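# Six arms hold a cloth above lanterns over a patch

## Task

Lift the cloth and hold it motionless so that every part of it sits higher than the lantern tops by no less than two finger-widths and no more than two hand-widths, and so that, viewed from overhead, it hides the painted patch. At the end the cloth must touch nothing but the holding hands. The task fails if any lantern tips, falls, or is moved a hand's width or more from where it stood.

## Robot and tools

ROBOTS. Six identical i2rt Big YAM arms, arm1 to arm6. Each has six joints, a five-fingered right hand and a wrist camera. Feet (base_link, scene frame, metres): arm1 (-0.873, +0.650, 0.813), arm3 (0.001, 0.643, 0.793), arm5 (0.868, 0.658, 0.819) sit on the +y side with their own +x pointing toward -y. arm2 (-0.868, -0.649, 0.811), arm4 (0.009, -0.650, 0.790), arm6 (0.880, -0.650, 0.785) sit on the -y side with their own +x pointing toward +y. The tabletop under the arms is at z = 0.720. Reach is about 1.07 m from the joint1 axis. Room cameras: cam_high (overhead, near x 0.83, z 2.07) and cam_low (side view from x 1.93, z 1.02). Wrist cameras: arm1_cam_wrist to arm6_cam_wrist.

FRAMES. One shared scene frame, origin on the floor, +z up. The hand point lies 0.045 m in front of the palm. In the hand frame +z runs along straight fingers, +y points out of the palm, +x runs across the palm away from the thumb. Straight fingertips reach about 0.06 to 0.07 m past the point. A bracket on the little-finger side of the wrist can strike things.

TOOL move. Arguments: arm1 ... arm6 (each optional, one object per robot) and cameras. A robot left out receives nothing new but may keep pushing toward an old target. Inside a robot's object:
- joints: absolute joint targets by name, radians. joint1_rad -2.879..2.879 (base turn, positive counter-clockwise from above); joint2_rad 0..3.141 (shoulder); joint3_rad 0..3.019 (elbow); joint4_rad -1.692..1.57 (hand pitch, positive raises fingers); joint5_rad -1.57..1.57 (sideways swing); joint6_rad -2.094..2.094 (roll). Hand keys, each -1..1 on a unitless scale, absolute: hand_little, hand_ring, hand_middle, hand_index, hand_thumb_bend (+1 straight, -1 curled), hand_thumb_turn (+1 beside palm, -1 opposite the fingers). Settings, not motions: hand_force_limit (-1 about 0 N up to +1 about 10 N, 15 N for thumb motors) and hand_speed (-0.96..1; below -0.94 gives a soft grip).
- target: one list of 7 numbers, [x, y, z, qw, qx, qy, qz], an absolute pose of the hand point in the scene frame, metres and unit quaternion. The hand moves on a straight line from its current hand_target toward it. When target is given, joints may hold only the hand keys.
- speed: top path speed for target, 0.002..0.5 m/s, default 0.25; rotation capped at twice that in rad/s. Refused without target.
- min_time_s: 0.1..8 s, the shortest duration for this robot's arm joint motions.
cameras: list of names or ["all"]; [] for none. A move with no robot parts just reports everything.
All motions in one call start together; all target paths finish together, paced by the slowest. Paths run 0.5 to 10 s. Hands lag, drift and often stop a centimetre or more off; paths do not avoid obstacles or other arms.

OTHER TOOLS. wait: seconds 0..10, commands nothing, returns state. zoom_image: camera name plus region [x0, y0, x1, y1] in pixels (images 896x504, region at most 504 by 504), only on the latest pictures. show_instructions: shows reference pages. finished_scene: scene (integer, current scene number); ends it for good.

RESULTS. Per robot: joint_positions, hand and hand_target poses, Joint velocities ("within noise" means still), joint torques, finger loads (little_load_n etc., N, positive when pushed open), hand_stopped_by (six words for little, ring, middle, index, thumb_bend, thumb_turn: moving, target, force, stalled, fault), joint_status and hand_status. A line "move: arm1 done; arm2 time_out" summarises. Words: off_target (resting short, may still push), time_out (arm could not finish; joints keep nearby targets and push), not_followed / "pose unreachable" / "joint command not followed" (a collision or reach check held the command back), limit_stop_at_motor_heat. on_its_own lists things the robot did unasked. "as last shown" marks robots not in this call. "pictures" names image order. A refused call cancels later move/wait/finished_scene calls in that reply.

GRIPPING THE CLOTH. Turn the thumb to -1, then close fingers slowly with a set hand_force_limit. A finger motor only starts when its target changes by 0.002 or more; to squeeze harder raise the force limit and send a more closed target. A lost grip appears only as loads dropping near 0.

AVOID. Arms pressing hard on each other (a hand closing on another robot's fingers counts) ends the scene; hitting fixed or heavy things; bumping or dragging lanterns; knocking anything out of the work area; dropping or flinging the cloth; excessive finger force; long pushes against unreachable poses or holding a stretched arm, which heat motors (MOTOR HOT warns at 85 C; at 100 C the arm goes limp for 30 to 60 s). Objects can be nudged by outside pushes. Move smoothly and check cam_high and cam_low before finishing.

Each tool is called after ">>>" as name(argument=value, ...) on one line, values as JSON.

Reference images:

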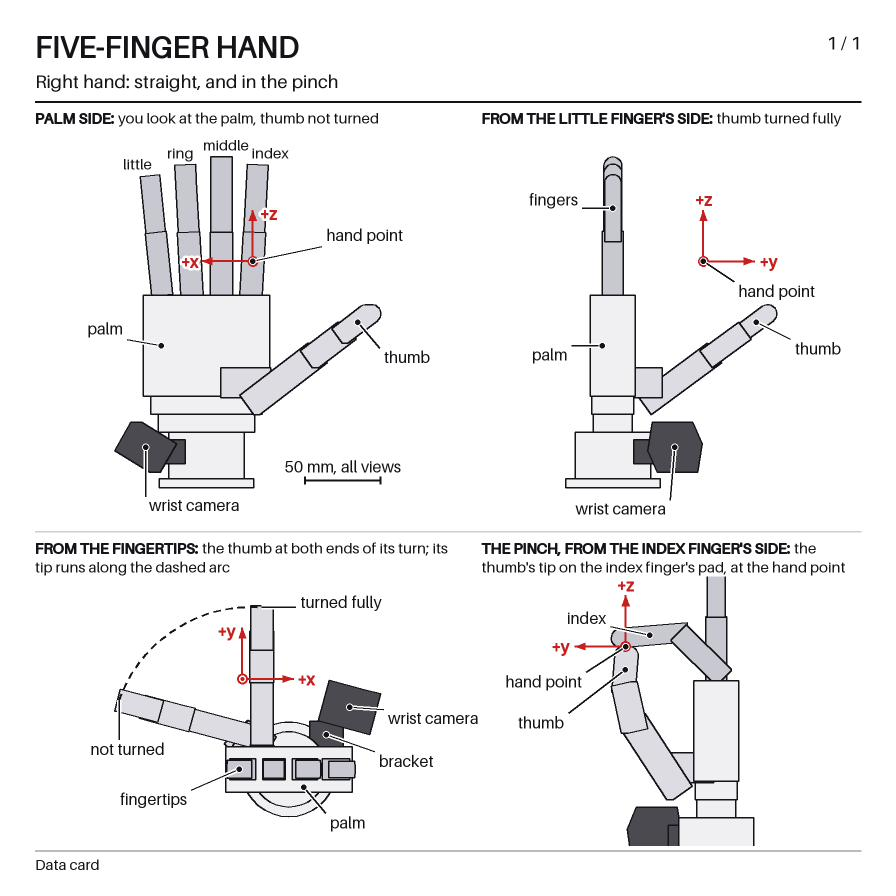

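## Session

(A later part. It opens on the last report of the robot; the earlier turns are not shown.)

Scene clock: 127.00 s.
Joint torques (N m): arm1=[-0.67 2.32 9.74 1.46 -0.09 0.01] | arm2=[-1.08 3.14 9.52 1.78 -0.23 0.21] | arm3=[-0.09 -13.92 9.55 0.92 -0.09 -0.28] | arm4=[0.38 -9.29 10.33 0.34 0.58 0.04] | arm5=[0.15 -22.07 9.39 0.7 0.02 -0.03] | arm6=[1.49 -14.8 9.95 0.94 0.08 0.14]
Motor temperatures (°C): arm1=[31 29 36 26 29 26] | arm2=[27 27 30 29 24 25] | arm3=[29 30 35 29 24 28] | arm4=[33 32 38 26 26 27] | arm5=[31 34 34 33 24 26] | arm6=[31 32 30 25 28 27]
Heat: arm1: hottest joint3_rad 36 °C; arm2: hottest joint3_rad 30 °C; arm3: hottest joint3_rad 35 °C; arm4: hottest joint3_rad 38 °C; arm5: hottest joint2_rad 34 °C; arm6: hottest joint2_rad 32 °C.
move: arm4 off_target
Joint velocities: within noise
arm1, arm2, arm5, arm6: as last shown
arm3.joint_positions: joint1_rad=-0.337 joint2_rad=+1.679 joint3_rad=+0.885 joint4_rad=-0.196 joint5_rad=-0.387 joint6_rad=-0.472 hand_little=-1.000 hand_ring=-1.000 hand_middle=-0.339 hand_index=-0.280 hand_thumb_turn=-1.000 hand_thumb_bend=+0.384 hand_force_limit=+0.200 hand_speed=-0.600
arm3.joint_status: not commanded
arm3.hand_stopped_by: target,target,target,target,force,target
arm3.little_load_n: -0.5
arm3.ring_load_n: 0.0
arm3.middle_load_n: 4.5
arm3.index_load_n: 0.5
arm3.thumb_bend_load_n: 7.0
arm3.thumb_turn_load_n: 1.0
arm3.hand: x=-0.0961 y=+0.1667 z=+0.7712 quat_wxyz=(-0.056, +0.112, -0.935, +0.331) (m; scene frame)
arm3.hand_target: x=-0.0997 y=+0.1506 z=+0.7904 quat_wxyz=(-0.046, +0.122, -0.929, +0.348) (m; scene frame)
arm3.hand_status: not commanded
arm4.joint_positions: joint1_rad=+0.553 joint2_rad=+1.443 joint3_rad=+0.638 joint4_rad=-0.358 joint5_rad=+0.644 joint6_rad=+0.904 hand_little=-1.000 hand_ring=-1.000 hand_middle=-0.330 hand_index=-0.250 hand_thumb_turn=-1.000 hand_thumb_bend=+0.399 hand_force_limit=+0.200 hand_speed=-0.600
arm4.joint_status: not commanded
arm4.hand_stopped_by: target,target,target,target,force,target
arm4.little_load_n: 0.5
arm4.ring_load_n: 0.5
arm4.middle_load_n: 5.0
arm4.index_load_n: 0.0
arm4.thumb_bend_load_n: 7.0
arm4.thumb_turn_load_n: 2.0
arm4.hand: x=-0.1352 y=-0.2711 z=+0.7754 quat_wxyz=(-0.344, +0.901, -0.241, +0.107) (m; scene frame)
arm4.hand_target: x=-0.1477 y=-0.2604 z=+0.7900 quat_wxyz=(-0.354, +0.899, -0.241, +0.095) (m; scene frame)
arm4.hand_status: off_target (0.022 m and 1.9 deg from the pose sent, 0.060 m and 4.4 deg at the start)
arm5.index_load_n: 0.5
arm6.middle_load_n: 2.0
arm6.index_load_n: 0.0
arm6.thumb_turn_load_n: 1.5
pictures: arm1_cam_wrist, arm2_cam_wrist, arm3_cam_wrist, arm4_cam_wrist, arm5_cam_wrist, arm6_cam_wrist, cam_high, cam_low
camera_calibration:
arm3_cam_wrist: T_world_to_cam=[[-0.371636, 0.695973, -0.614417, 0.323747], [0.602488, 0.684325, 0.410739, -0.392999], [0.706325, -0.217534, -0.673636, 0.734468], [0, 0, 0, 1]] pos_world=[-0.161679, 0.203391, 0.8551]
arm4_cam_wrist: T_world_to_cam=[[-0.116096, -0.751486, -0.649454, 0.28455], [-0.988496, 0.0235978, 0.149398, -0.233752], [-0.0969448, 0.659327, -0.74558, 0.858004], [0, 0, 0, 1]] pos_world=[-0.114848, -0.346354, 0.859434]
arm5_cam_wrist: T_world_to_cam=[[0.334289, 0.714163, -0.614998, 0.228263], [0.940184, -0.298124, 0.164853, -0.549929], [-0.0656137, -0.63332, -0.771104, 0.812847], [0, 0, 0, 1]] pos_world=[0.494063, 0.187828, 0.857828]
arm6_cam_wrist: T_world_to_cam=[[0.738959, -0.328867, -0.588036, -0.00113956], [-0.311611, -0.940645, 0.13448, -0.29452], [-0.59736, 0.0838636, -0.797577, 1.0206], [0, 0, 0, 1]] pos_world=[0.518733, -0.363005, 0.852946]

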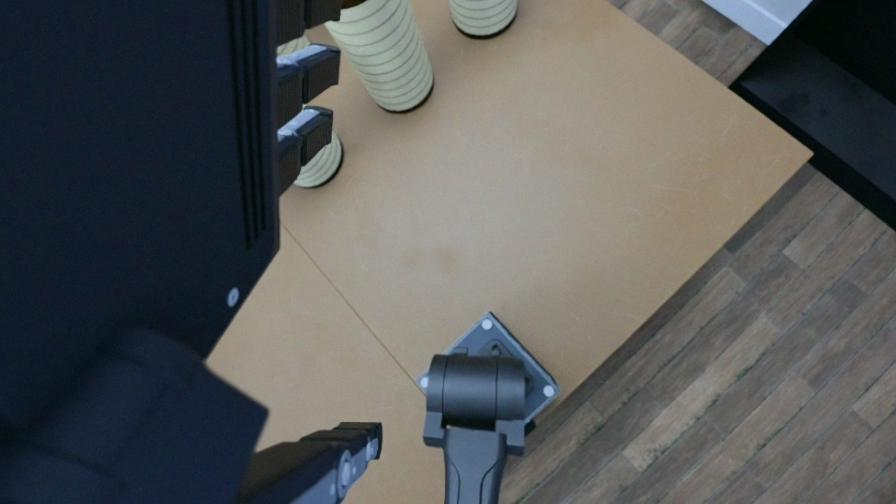

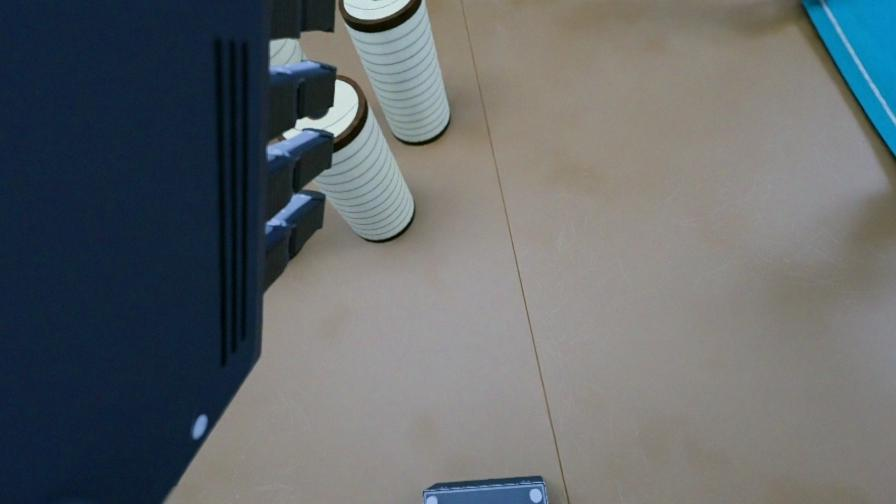

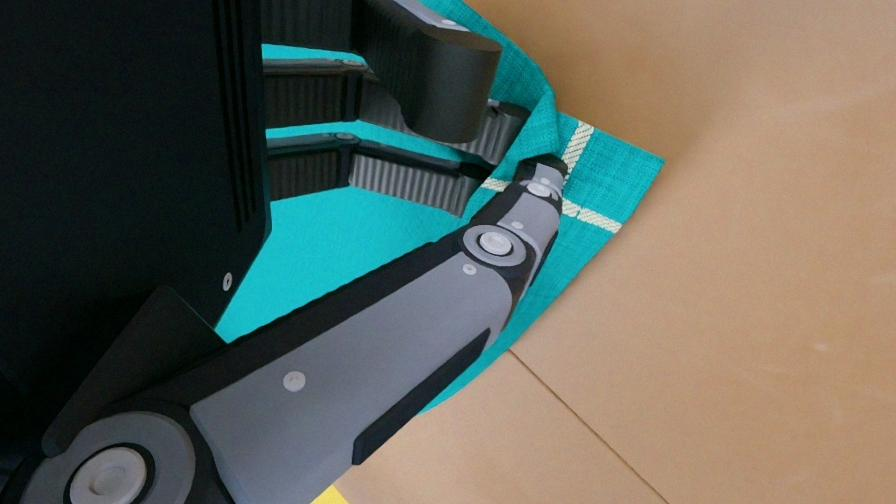

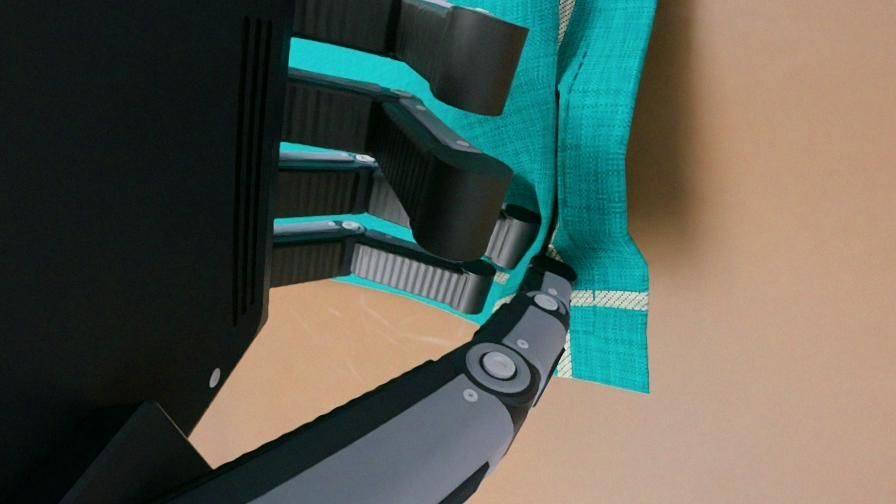

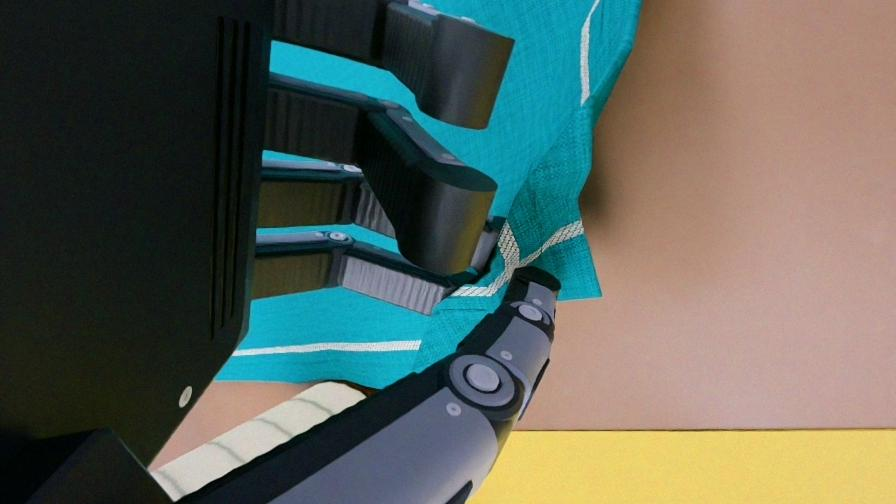

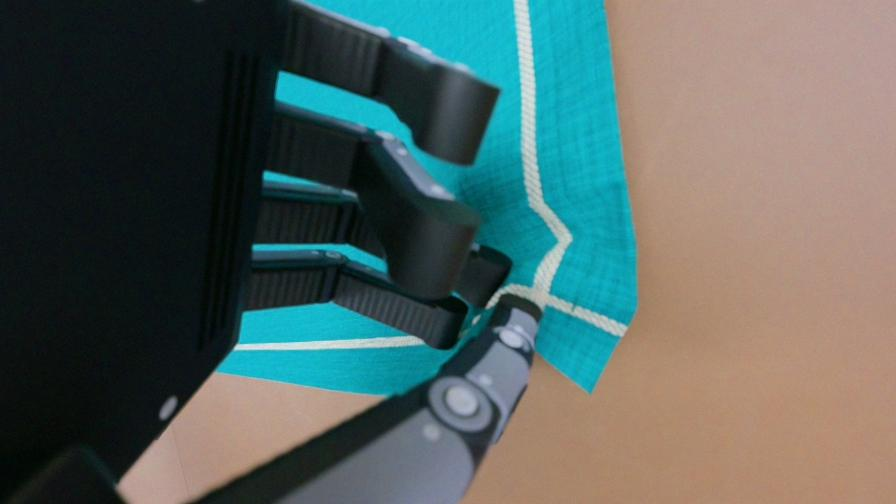

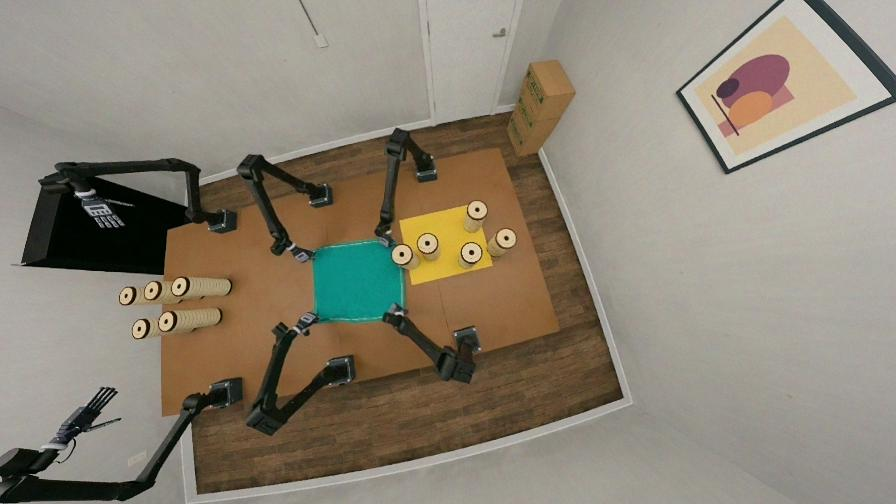

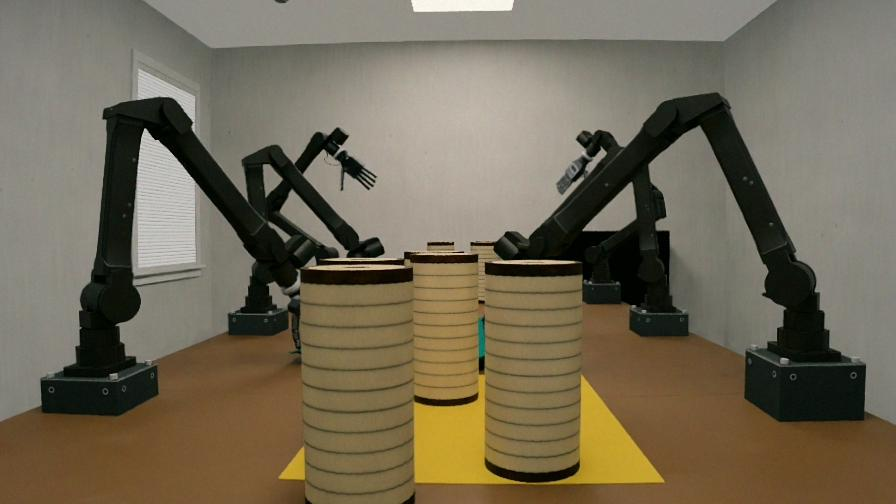

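>>> move(arm3={"target": [-0.096, 0.167, 0.95, 0.0457, -0.1223, 0.9287, -0.3472], "speed": 0.1}, arm4={"target": [-0.135, -0.271, 0.95, 0.3540, -0.8987, 0.2408, -0.0949], "speed": 0.1}, arm5={"target": [0.500, 0.111, 0.95, -0.1356, 0.3579, 0.8640, -0.3274], "speed": 0.1}, arm6={"target": [0.4416, -0.3713, 0.95, 0.3160, -0.8682, -0.3596, 0.1309], "speed": 0.1}, cameras=["all"])

Scene clock: 130.63 s.
Joint torques (N m): arm1=[-0.73 2.43 9.73 1.46 -0.09 0] | arm2=[-1.08 3.08 9.55 1.81 -0.23 0.21] | arm3=[-0.79 -11.81 11.88 0.2 -0.05 -0.33] | arm4=[-0.56 -7.24 13.68 0.1 0.37 -0.15] | arm5=[0.32 -20.19 11.26 0.58 0.06 -0.02] | arm6=[1.73 -13.33 13.15 0.5 -0.05 0.1]
Motor temperatures (°C): arm1=[31 29 36 26 29 26] | arm2=[27 27 31 29 24 25] | arm3=[29 30 36 29 24 28] | arm4=[33 32 38 25 26 27] | arm5=[31 34 34 33 24 26] | arm6=[31 32 30 25 28 27]
Heat: arm1: hottest joint3_rad 36 °C; arm2: hottest joint3_rad 31 °C; arm3: hottest joint3_rad 36 °C; arm4: hottest joint3_rad 38 °C; arm5: hottest joint2_rad 34 °C; arm6: hottest joint2_rad 32 °C.
move: arm3 off_target; arm4 off_target; arm5 off_target; arm6 off_target
Joint velocities: within noise
arm1, arm2: as last shown
arm3.joint_positions: joint1_rad=-0.335 joint2_rad=+1.411 joint3_rad=+1.059 joint4_rad=-0.626 joint5_rad=-0.390 joint6_rad=-0.472 hand_little=-1.000 hand_ring=-1.000 hand_middle=-0.339 hand_index=-0.280 hand_thumb_turn=-1.000 hand_thumb_bend=+0.384 hand_force_limit=+0.200 hand_speed=-0.600
arm3.joint_status: not commanded
arm3.hand_stopped_by: target,target,target,target,force,target
arm3.little_load_n: 0.0
arm3.ring_load_n: 0.0
arm3.middle_load_n: 5.0
arm3.index_load_n: 1.0
arm3.thumb_bend_load_n: 7.0
arm3.thumb_turn_load_n: 1.5
arm3.hand: x=-0.0919 y=+0.1739 z=+0.9287 quat_wxyz=(-0.055, +0.114, -0.933, +0.337) (m; scene frame)
arm3.hand_target: x=-0.0959 y=+0.1674 z=+0.9499 quat_wxyz=(-0.045, +0.122, -0.929, +0.347) (m; scene frame)
arm3.hand_status: off_target (0.023 m and 1.9 deg from the pose sent, 0.179 m and 2.6 deg at the start)
arm4.joint_positions: joint1_rad=+0.553 joint2_rad=+1.148 joint3_rad=+0.853 joint4_rad=-0.861 joint5_rad=+0.644 joint6_rad=+0.905 hand_little=-1.000 hand_ring=-1.000 hand_middle=-0.330 hand_index=-0.250 hand_thumb_turn=-1.000 hand_thumb_bend=+0.399 hand_force_limit=+0.200 hand_speed=-0.600
arm4.joint_status: not commanded
arm4.hand_stopped_by: target,target,target,target,force,target
arm4.little_load_n: 0.5
arm4.ring_load_n: 0.5
arm4.middle_load_n: 6.5
arm4.index_load_n: 0.0
arm4.thumb_bend_load_n: 7.0
arm4.thumb_turn_load_n: 2.0
arm4.hand: x=-0.1292 y=-0.2787 z=+0.9292 quat_wxyz=(-0.346, +0.901, -0.242, +0.105) (m; scene frame)
arm4.hand_target: x=-0.1346 y=-0.2714 z=+0.9498 quat_wxyz=(-0.354, +0.899, -0.241, +0.095) (m; scene frame)
arm4.hand_status: off_target (0.023 m and 1.5 deg from the pose sent, 0.175 m and 1.8 deg at the start)
arm5.joint_positions: joint1_rad=-0.571 joint2_rad=+1.751 joint3_rad=+1.401 joint4_rad=-0.525 joint5_rad=+0.106 joint6_rad=+0.128 hand_little=-1.000 hand_ring=-1.000 hand_middle=-0.336 hand_index=-0.280 hand_thumb_turn=-1.000 hand_thumb_bend=+0.383 hand_force_limit=+0.200 hand_speed=-0.600
arm5.joint_status: not commanded
arm5.hand_stopped_by: target,target,force,target,force,target
arm5.little_load_n: 0.0
arm5.ring_load_n: 0.0
arm5.middle_load_n: 4.5
arm5.index_load_n: 0.0
arm5.thumb_bend_load_n: 9.0
arm5.thumb_turn_load_n: 1.5
arm5.hand: x=+0.5074 y=+0.1202 z=+0.9305 quat_wxyz=(+0.133, -0.359, -0.869, +0.315) (m; scene frame)
arm5.hand_target: x=+0.5004 y=+0.1115 z=+0.9500 quat_wxyz=(+0.136, -0.358, -0.864, +0.328) (m; scene frame)
arm5.hand_status: off_target (0.023 m and 1.6 deg from the pose sent, 0.176 m and 1.6 deg at the start)
arm6.joint_positions: joint1_rad=+0.947 joint2_rad=+1.402 joint3_rad=+1.072 joint4_rad=-0.579 joint5_rad=+0.119 joint6_rad=+0.149 hand_little=-1.000 hand_ring=-1.000 hand_middle=-0.360 hand_index=-0.300 hand_thumb_turn=-1.000 hand_thumb_bend=+0.410 hand_force_limit=+0.200 hand_speed=-0.600
arm6.joint_status: not commanded
arm6.hand_stopped_by: target,target,target,target,force,target
arm6.little_load_n: 0.0
arm6.ring_load_n: 0.5
arm6.middle_load_n: 2.5
arm6.index_load_n: 0.5
arm6.thumb_bend_load_n: 6.0
arm6.thumb_turn_load_n: 2.0
arm6.hand: x=+0.4491 y=-0.3772 z=+0.9283 quat_wxyz=(-0.306, +0.872, +0.361, -0.124) (m; scene frame)
arm6.hand_target: x=+0.4420 y=-0.3717 z=+0.9499 quat_wxyz=(-0.316, +0.868, +0.360, -0.131) (m; scene frame)
arm6.hand_status: off_target (0.024 m and 1.5 deg from the pose sent, 0.185 m and 1.3 deg at the start)
pictures: arm1_cam_wrist, arm2_cam_wrist, arm3_cam_wrist, arm4_cam_wrist, arm5_cam_wrist, arm6_cam_wrist, cam_high, cam_low
camera_calibration:
arm3_cam_wrist: T_world_to_cam=[[-0.374993, 0.686936, -0.622494, 0.42596], [0.600663, 0.691516, 0.401261, -0.457704], [0.706105, -0.223439, -0.67193, 0.838598], [0, 0, 0, 1]] pos_world=[-0.157481, 0.211278, 1.0123]
arm4_cam_wrist: T_world_to_cam=[[-0.118414, -0.747948, -0.653109, 0.383528], [-0.988, 0.023059, 0.152725, -0.253761], [-0.0991704, 0.663357, -0.741703, 0.975583], [0, 0, 0, 1]] pos_world=[-0.108552, -0.354449, 1.01283]
arm5_cam_wrist: T_world_to_cam=[[0.334512, 0.714553, -0.614423, 0.314917], [0.940125, -0.298215, 0.165021, -0.580169], [-0.0653141, -0.632836, -0.771526, 0.93969], [0, 0, 0, 1]] pos_world=[0.501463, 0.196629, 1.01423]
arm6_cam_wrist: T_world_to_cam=[[0.74042, -0.329876, -0.585627, 0.0839592], [-0.311936, -0.940415, 0.135336, -0.320149], [-0.595377, 0.0824723, -0.799202, 1.15584], [0, 0, 0, 1]] pos_world=[0.526129, -0.368701, 1.01625]

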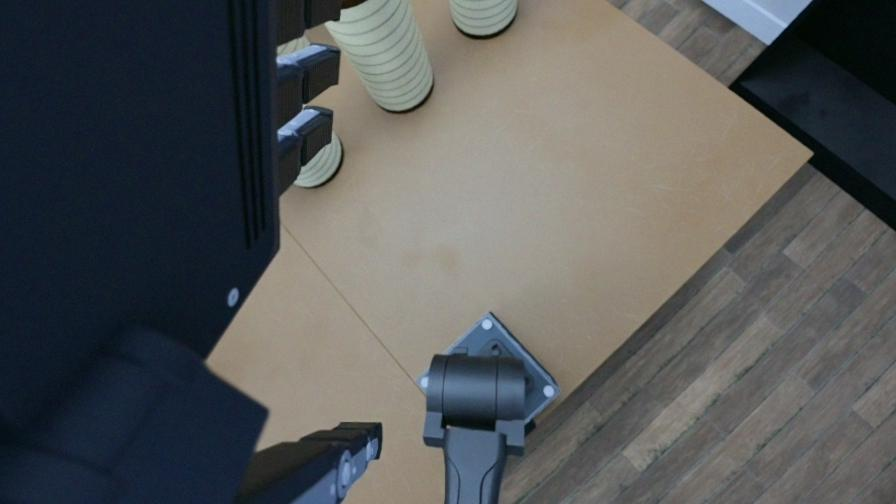

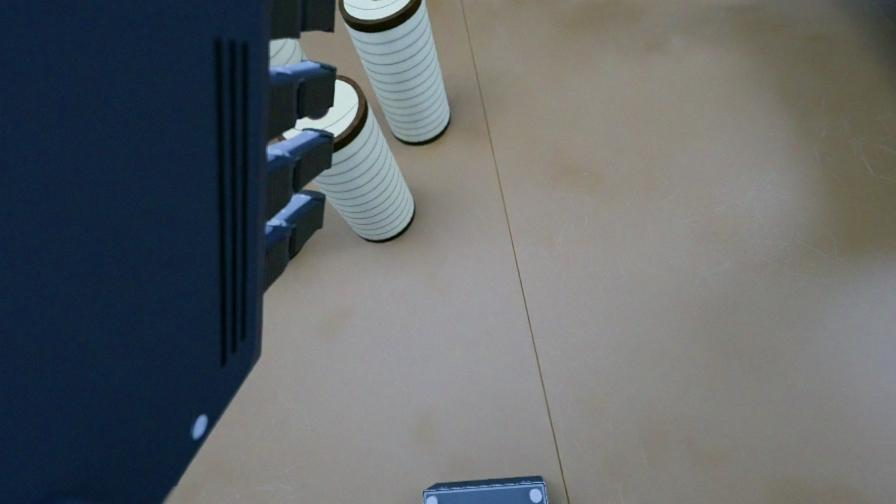

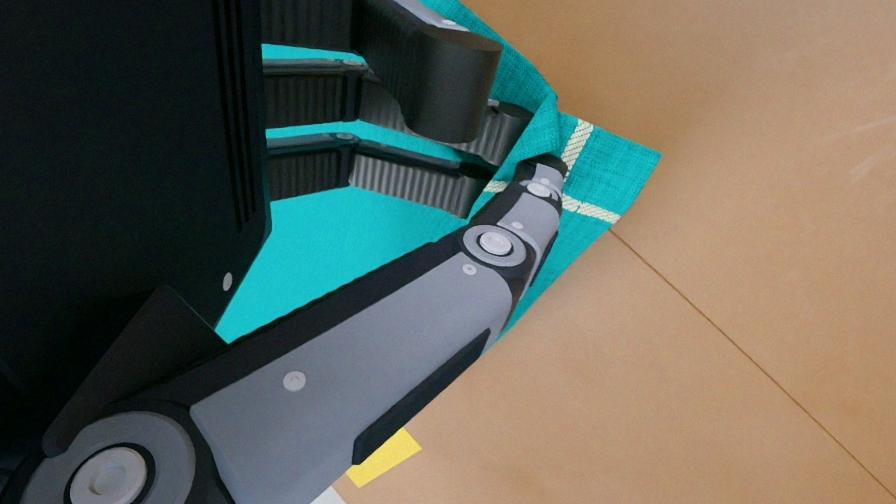

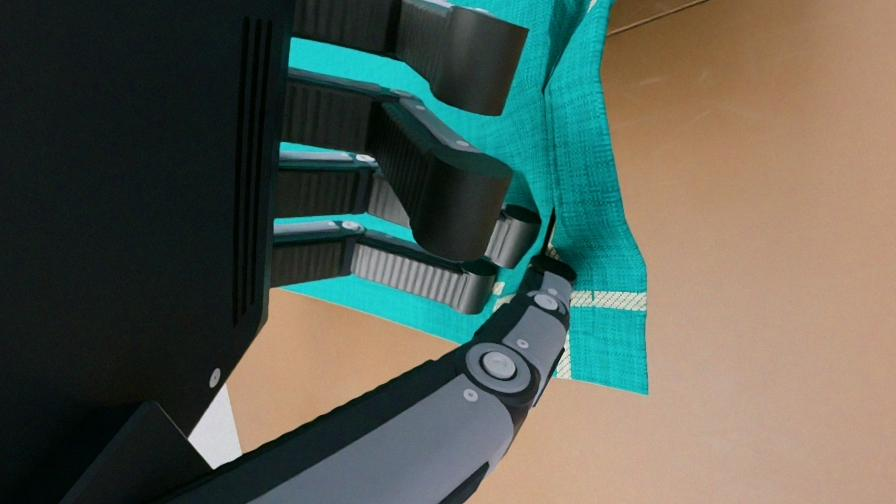

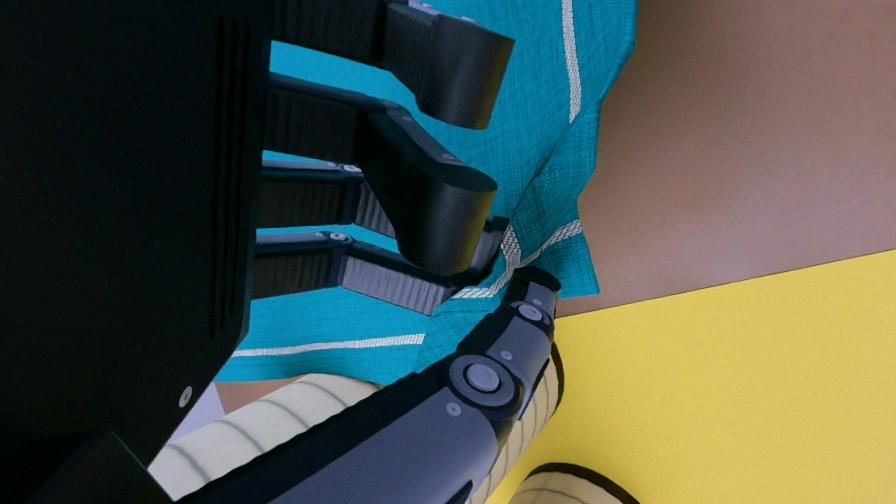

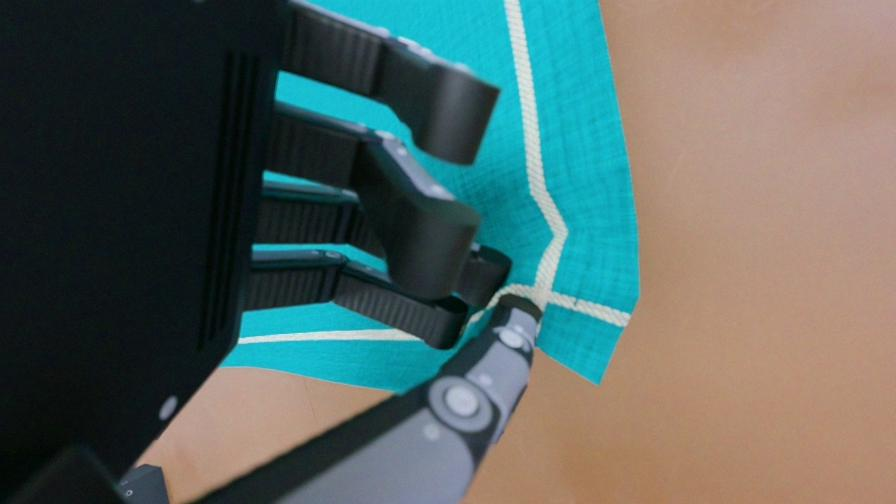

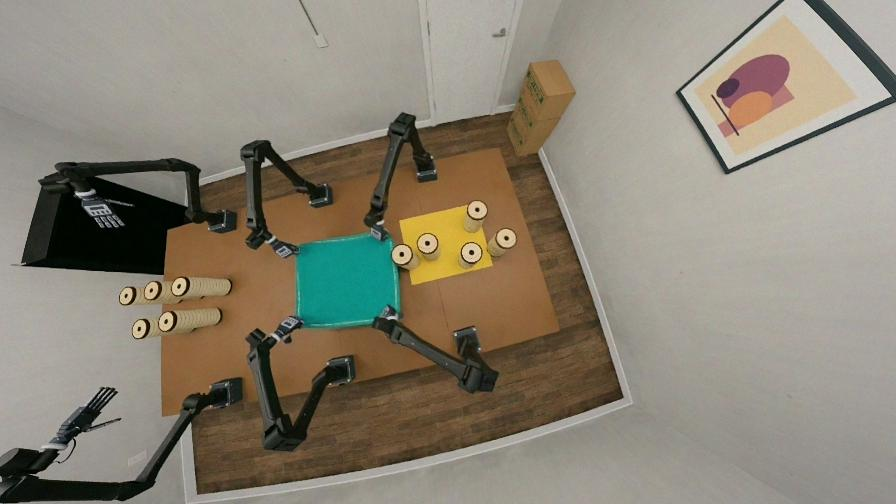

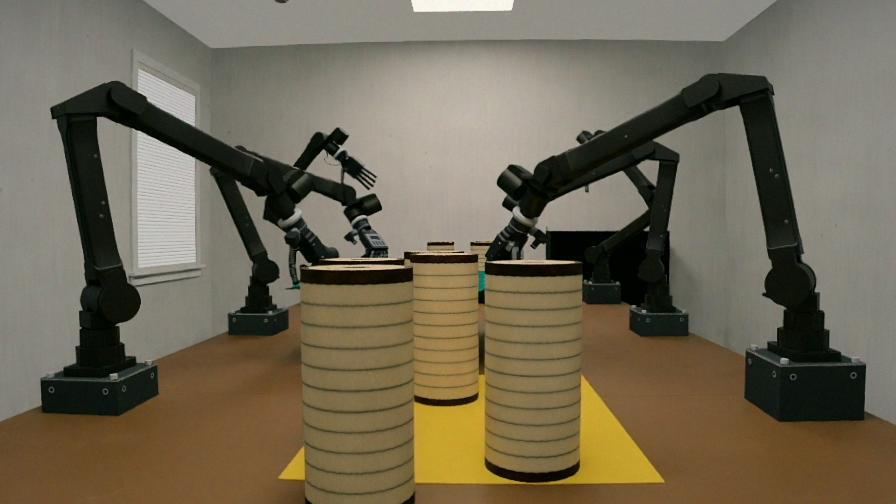

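>>> move(arm3={"target": [-0.096, 0.172, 1.18, 0.0457, -0.1223, 0.9287, -0.3472], "speed": 0.12}, arm4={"target": [-0.135, -0.276, 1.18, 0.3540, -0.8987, 0.2408, -0.0949], "speed": 0.12}, arm5={"target": [0.503, 0.116, 1.18, -0.1356, 0.3579, 0.8640, -0.3274], "speed": 0.12}, arm6={"target": [0.4450, -0.3740, 1.18, 0.3160, -0.8682, -0.3596, 0.1309], "speed": 0.12}, cameras=["cam_low", "cam_high"])

>>> zoom_image(camera="cam_low", region=[250, 130, 650, 300])

Scene clock: 133.70 s.
Joint torques (N m): arm1=[-0.62 2.43 9.74 1.44 -0.09 0] | arm2=[-0.97 3.14 9.57 1.77 -0.23 0.21] | arm3=[-1.38 -9.82 13.11 0.47 -0.08 -0.37] | arm4=[0.44 -6.12 14.53 0.28 0.48 0] | arm5=[0.03 -17.44 12.08 0.64 -0.03 -0.04] | arm6=[1.79 -10.87 13.87 0.64 -0.09 0.13]
Motor temperatures (°C): arm1=[31 29 36 26 28 26] | arm2=[27 27 31 29 24 25] | arm3=[29 30 36 29 24 28] | arm4=[33 33 39 25 26 27] | arm5=[31 35 34 33 24 26] | arm6=[31 32 31 25 28 27]
Heat: arm1: hottest joint3_rad 36 °C; arm2: hottest joint3_rad 31 °C; arm3: hottest joint3_rad 36 °C; arm4: hottest joint3_rad 39 °C; arm5: hottest joint2_rad 35 °C; arm6: hottest joint2_rad 32 °C.
move: arm3 off_target; arm4 off_target; arm5 off_target; arm6 off_target
Joint velocities: within noise
arm1, arm2: as last shown
arm3.joint_positions: joint1_rad=-0.335 joint2_rad=+1.381 joint3_rad=+1.650 joint4_rad=-1.245 joint5_rad=-0.393 joint6_rad=-0.472 hand_little=-1.000 hand_ring=-1.000 hand_middle=-0.339 hand_index=-0.280 hand_thumb_turn=-1.000 hand_thumb_bend=+0.384 hand_force_limit=+0.200 hand_speed=-0.600
arm3.joint_status: not commanded
arm3.hand_stopped_by: target,target,target,target,force,target
arm3.little_load_n: 0.0
arm3.ring_load_n: 0.0
arm3.middle_load_n: 4.5
arm3.index_load_n: 0.0
arm3.thumb_bend_load_n: 7.0
arm3.thumb_turn_load_n: 1.5
arm3.hand: x=-0.0908 y=+0.1750 z=+1.1622 quat_wxyz=(-0.056, +0.115, -0.933, +0.338) (m; scene frame)
arm3.hand_target: x=-0.0958 y=+0.1726 z=+1.1797 quat_wxyz=(-0.045, +0.122, -0.929, +0.348) (m; scene frame)
arm3.hand_status: off_target (0.019 m and 1.9 deg from the pose sent, 0.251 m and 1.9 deg at the start)
arm4.joint_positions: joint1_rad=+0.553 joint2_rad=+1.156 joint3_rad=+1.473 joint4_rad=-1.481 joint5_rad=+0.647 joint6_rad=+0.906 hand_little=-1.000 hand_ring=-1.000 hand_middle=-0.330 hand_index=-0.250 hand_thumb_turn=-1.000 hand_thumb_bend=+0.399 hand_force_limit=+0.200 hand_speed=-0.600
arm4.joint_status: not commanded
arm4.hand_stopped_by: target,target,target,target,force,target
arm4.little_load_n: 0.0
arm4.ring_load_n: 0.0
arm4.middle_load_n: 6.0
arm4.index_load_n: 0.0
arm4.thumb_bend_load_n: 7.0
arm4.thumb_turn_load_n: 1.5
arm4.hand: x=-0.1266 y=-0.2778 z=+1.1594 quat_wxyz=(-0.344, +0.901, -0.241, +0.108) (m; scene frame)
arm4.hand_target: x=-0.1345 y=-0.2765 z=+1.1795 quat_wxyz=(-0.354, +0.899, -0.241, +0.095) (m; scene frame)
arm4.hand_status: off_target (0.022 m and 2.0 deg from the pose sent, 0.251 m and 1.5 deg at the start)
arm5.joint_positions: joint1_rad=-0.571 joint2_rad=+1.700 joint3_rad=+1.973 joint4_rad=-1.126 joint5_rad=+0.105 joint6_rad=+0.128 hand_little=-1.000 hand_ring=-1.000 hand_middle=-0.336 hand_index=-0.280 hand_thumb_turn=-1.000 hand_thumb_bend=+0.383 hand_force_limit=+0.200 hand_speed=-0.600
arm5.joint_status: not commanded
arm5.hand_stopped_by: target,target,force,target,force,target
arm5.little_load_n: 0.0
arm5.ring_load_n: 0.0
arm5.middle_load_n: 4.0
arm5.index_load_n: 0.0
arm5.thumb_bend_load_n: 9.5
arm5.thumb_turn_load_n: 1.5
arm5.hand: x=+0.5102 y=+0.1215 z=+1.1734 quat_wxyz=(+0.135, -0.358, -0.865, +0.324) (m; scene frame)
arm5.hand_target: x=+0.5033 y=+0.1163 z=+1.1799 quat_wxyz=(+0.136, -0.358, -0.864, +0.328) (m; scene frame)
arm5.hand_status: off_target (0.011 m and 0.4 deg from the pose sent, 0.249 m and 1.6 deg at the start)
arm6.joint_positions: joint1_rad=+0.947 joint2_rad=+1.386 joint3_rad=+1.681 joint4_rad=-1.192 joint5_rad=+0.119 joint6_rad=+0.149 hand_little=-1.000 hand_ring=-1.000 hand_middle=-0.360 hand_index=-0.300 hand_thumb_turn=-1.000 hand_thumb_bend=+0.410 hand_force_limit=+0.200 hand_speed=-0.600
arm6.joint_status: not commanded
arm6.hand_stopped_by: target,target,target,target,force,target
arm6.little_load_n: 0.0
arm6.ring_load_n: 0.0
arm6.middle_load_n: 2.5
arm6.index_load_n: 0.5
arm6.thumb_bend_load_n: 6.0
arm6.thumb_turn_load_n: 1.5
arm6.hand: x=+0.4479 y=-0.3775 z=+1.1646 quat_wxyz=(-0.310, +0.871, +0.360, -0.127) (m; scene frame)
arm6.hand_target: x=+0.4453 y=-0.3743 z=+1.1798 quat_wxyz=(-0.317, +0.868, +0.359, -0.131) (m; scene frame)
arm6.hand_status: off_target (0.016 m and 0.9 deg from the pose sent, 0.252 m and 1.5 deg at the start)
pictures: cam_high, cam_low

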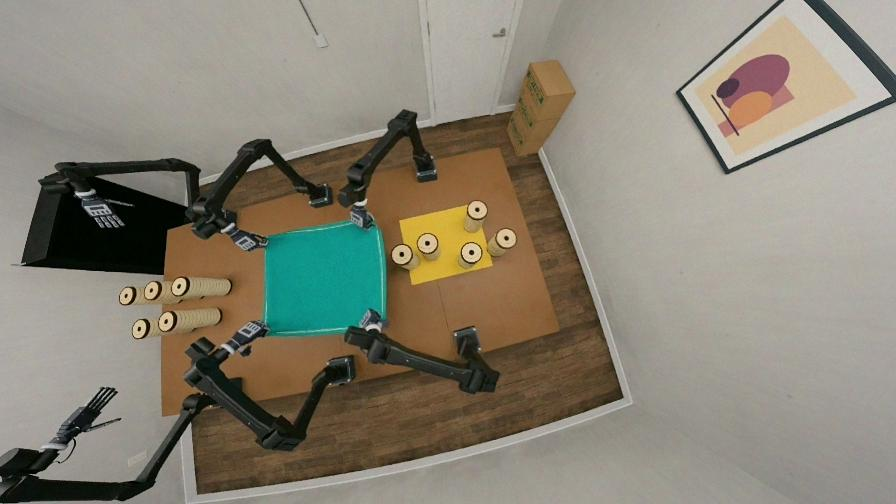

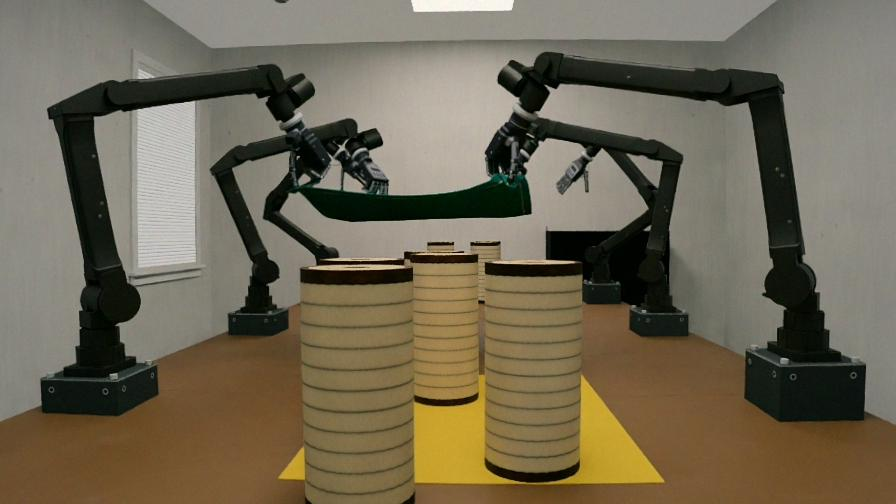

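Scaled by 1.260 from the camera's 896x504 image, which has a finer 1280x720 frame.

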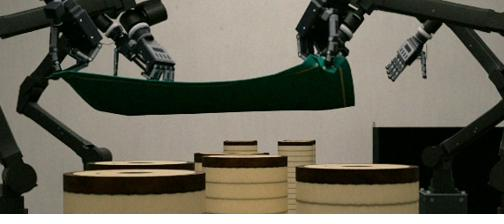

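>>> move(arm3={"target": [0.0738, 0.2011, 1.18, 0.0646, -0.1727, 0.9206, -0.3442], "speed": 0.12}, arm4={"target": [0.0432, -0.2488, 1.18, 0.3362, -0.8993, 0.2621, -0.0980], "speed": 0.12}, arm5={"target": [0.671, 0.1613, 1.18, -0.1053, 0.2817, 0.8933, -0.3340], "speed": 0.12}, arm6={"target": [0.624, -0.3186, 1.18, 0.3331, -0.8908, -0.2894, 0.1082], "speed": 0.12}, cameras=["cam_low", "cam_high"])

Scene clock: 137.00 s.
Joint torques (N m): arm1=[-0.67 2.37 9.74 1.46 -0.1 0] | arm2=[-0.91 3.08 9.54 1.77 -0.22 0.2] | arm3=[-0.09 -10.81 9.35 1.88 0.01 -0.06] | arm4=[-1.49 -6.77 10.71 1.65 0.16 -0.22] | arm5=[1.26 -14.74 8.06 1.54 0.08 0.13] | arm6=[1.03 -9.58 8.88 0.98 -0.18 0.04]
Motor temperatures (°C): arm1=[31 29 36 26 28 26] | arm2=[27 27 31 29 24 25] | arm3=[29 30 36 29 24 28] | arm4=[33 33 39 25 26 27] | arm5=[31 35 35 33 24 26] | arm6=[31 32 31 25 28 27]
Heat: arm1: hottest joint3_rad 36 °C; arm2: hottest joint3_rad 31 °C; arm3: hottest joint3_rad 36 °C; arm4: hottest joint3_rad 39 °C; arm5: hottest joint2_rad 35 °C; arm6: hottest joint2_rad 32 °C.
move: arm3 off_target; arm4 done; arm5 done; arm6 done
Joint velocities: within noise
arm1, arm2: as last shown
arm1.thumb_turn_load_n: 0.5
arm2.thumb_bend_load_n: 0.5
arm3.joint_positions: joint1_rad=+0.044 joint2_rad=+1.273 joint3_rad=+1.566 joint4_rad=-1.208 joint5_rad=-0.219 joint6_rad=-0.267 hand_little=-1.000 hand_ring=-1.000 hand_middle=-0.339 hand_index=-0.280 hand_thumb_turn=-1.000 hand_thumb_bend=+0.384 hand_force_limit=+0.200 hand_speed=-0.600
arm3.joint_status: not commanded
arm3.hand_stopped_by: target,target,target,target,force,target
arm3.little_load_n: 0.0
arm3.ring_load_n: 0.0
arm3.middle_load_n: 4.5
arm3.index_load_n: 0.5
arm3.thumb_bend_load_n: 6.5
arm3.thumb_turn_load_n: 1.0
arm3.hand: x=+0.0699 y=+0.1972 z=+1.1690 quat_wxyz=(-0.065, +0.174, -0.925, +0.330) (m; scene frame)
arm3.hand_target: x=+0.0736 y=+0.2012 z=+1.1799 quat_wxyz=(-0.065, +0.173, -0.921, +0.344) (m; scene frame)
arm3.hand_status: off_target (0.012 m and 1.7 deg from the pose sent, 0.168 m and 6.9 deg at the start)
arm4.joint_positions: joint1_rad=+0.003 joint2_rad=+1.106 joint3_rad=+1.465 joint4_rad=-1.295 joint5_rad=+0.344 joint6_rad=+0.425 hand_little=-1.000 hand_ring=-1.000 hand_middle=-0.330 hand_index=-0.250 hand_thumb_turn=-1.000 hand_thumb_bend=+0.399 hand_force_limit=+0.200 hand_speed=-0.600
arm4.joint_status: not commanded
arm4.hand_stopped_by: target,target,target,target,force,target
arm4.little_load_n: 0.0
arm4.ring_load_n: 0.0
arm4.middle_load_n: 5.5
arm4.index_load_n: 0.0
arm4.thumb_bend_load_n: 6.5
arm4.thumb_turn_load_n: 1.5
arm4.hand: x=+0.0388 y=-0.2484 z=+1.1741 quat_wxyz=(-0.329, +0.902, -0.263, +0.098) (m; scene frame)
arm4.hand_target: x=+0.0431 y=-0.2489 z=+1.1798 quat_wxyz=(-0.336, +0.899, -0.262, +0.098) (m; scene frame)
arm4.hand_status: done (0.007 m and 0.9 deg from the pose sent, 0.174 m and 2.8 deg at the start)
arm5.joint_positions: joint1_rad=-0.368 joint2_rad=+1.406 joint3_rad=+1.646 joint4_rad=-1.110 joint5_rad=+0.131 joint6_rad=+0.143 hand_little=-1.000 hand_ring=-1.000 hand_middle=-0.336 hand_index=-0.280 hand_thumb_turn=-1.000 hand_thumb_bend=+0.383 hand_force_limit=+0.200 hand_speed=-0.600
arm5.joint_status: not commanded
arm5.hand_stopped_by: target,target,force,target,force,target
arm5.little_load_n: 0.0
arm5.ring_load_n: 0.0
arm5.middle_load_n: 4.0
arm5.index_load_n: 0.0
arm5.thumb_bend_load_n: 9.0
arm5.thumb_turn_load_n: 1.5
arm5.hand: x=+0.6659 y=+0.1638 z=+1.1775 quat_wxyz=(+0.109, -0.280, -0.896, +0.327) (m; scene frame)
arm5.hand_target: x=+0.6710 y=+0.1613 z=+1.1799 quat_wxyz=(+0.105, -0.282, -0.893, +0.334) (m; scene frame)
arm5.hand_status: done (0.006 m and 1.0 deg from the pose sent, 0.166 m and 9.9 deg at the start)
arm6.joint_positions: joint1_rad=+0.548 joint2_rad=+1.170 joint3_rad=+1.517 joint4_rad=-1.195 joint5_rad=-0.038 joint6_rad=-0.034 hand_little=-1.000 hand_ring=-1.000 hand_middle=-0.360 hand_index=-0.300 hand_thumb_turn=-1.000 hand_thumb_bend=+0.410 hand_force_limit=+0.200 hand_speed=-0.600
arm6.joint_status: not commanded
arm6.hand_stopped_by: target,target,target,target,force,target
arm6.little_load_n: 0.0
arm6.ring_load_n: 0.0
arm6.middle_load_n: 2.5
arm6.index_load_n: 0.0
arm6.thumb_bend_load_n: 6.5
arm6.thumb_turn_load_n: 2.0
arm6.hand: x=+0.6170 y=-0.3134 z=+1.1806 quat_wxyz=(-0.338, +0.890, +0.287, -0.111) (m; scene frame)
arm6.hand_target: x=+0.6238 y=-0.3185 z=+1.1800 quat_wxyz=(-0.333, +0.891, +0.289, -0.108) (m; scene frame)
arm6.hand_status: done (0.009 m and 0.6 deg from the pose sent, 0.186 m and 9.0 deg at the start)
pictures: cam_high, cam_low

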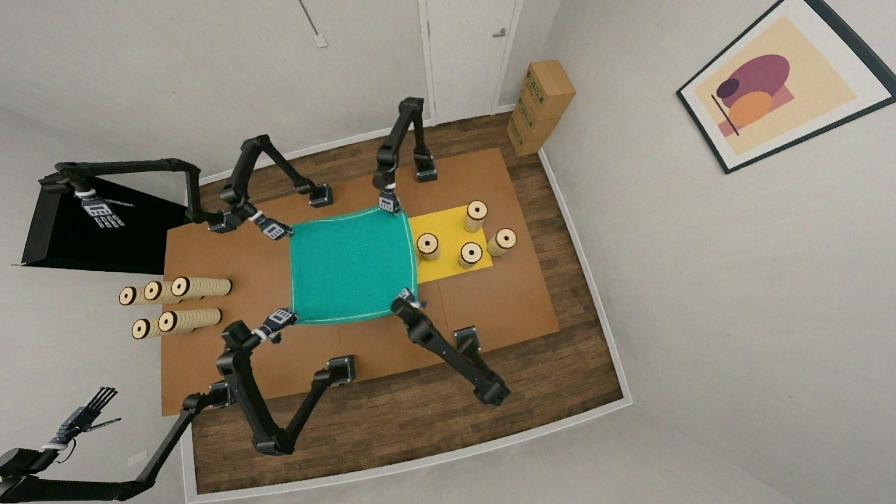

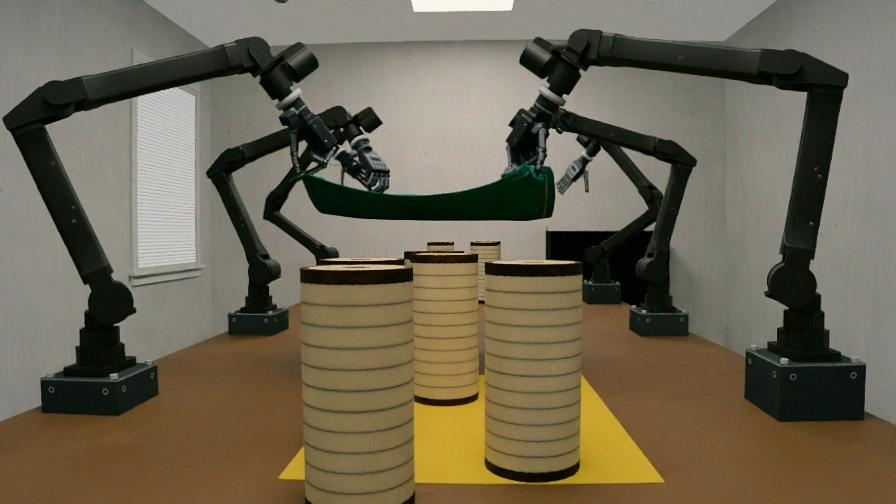

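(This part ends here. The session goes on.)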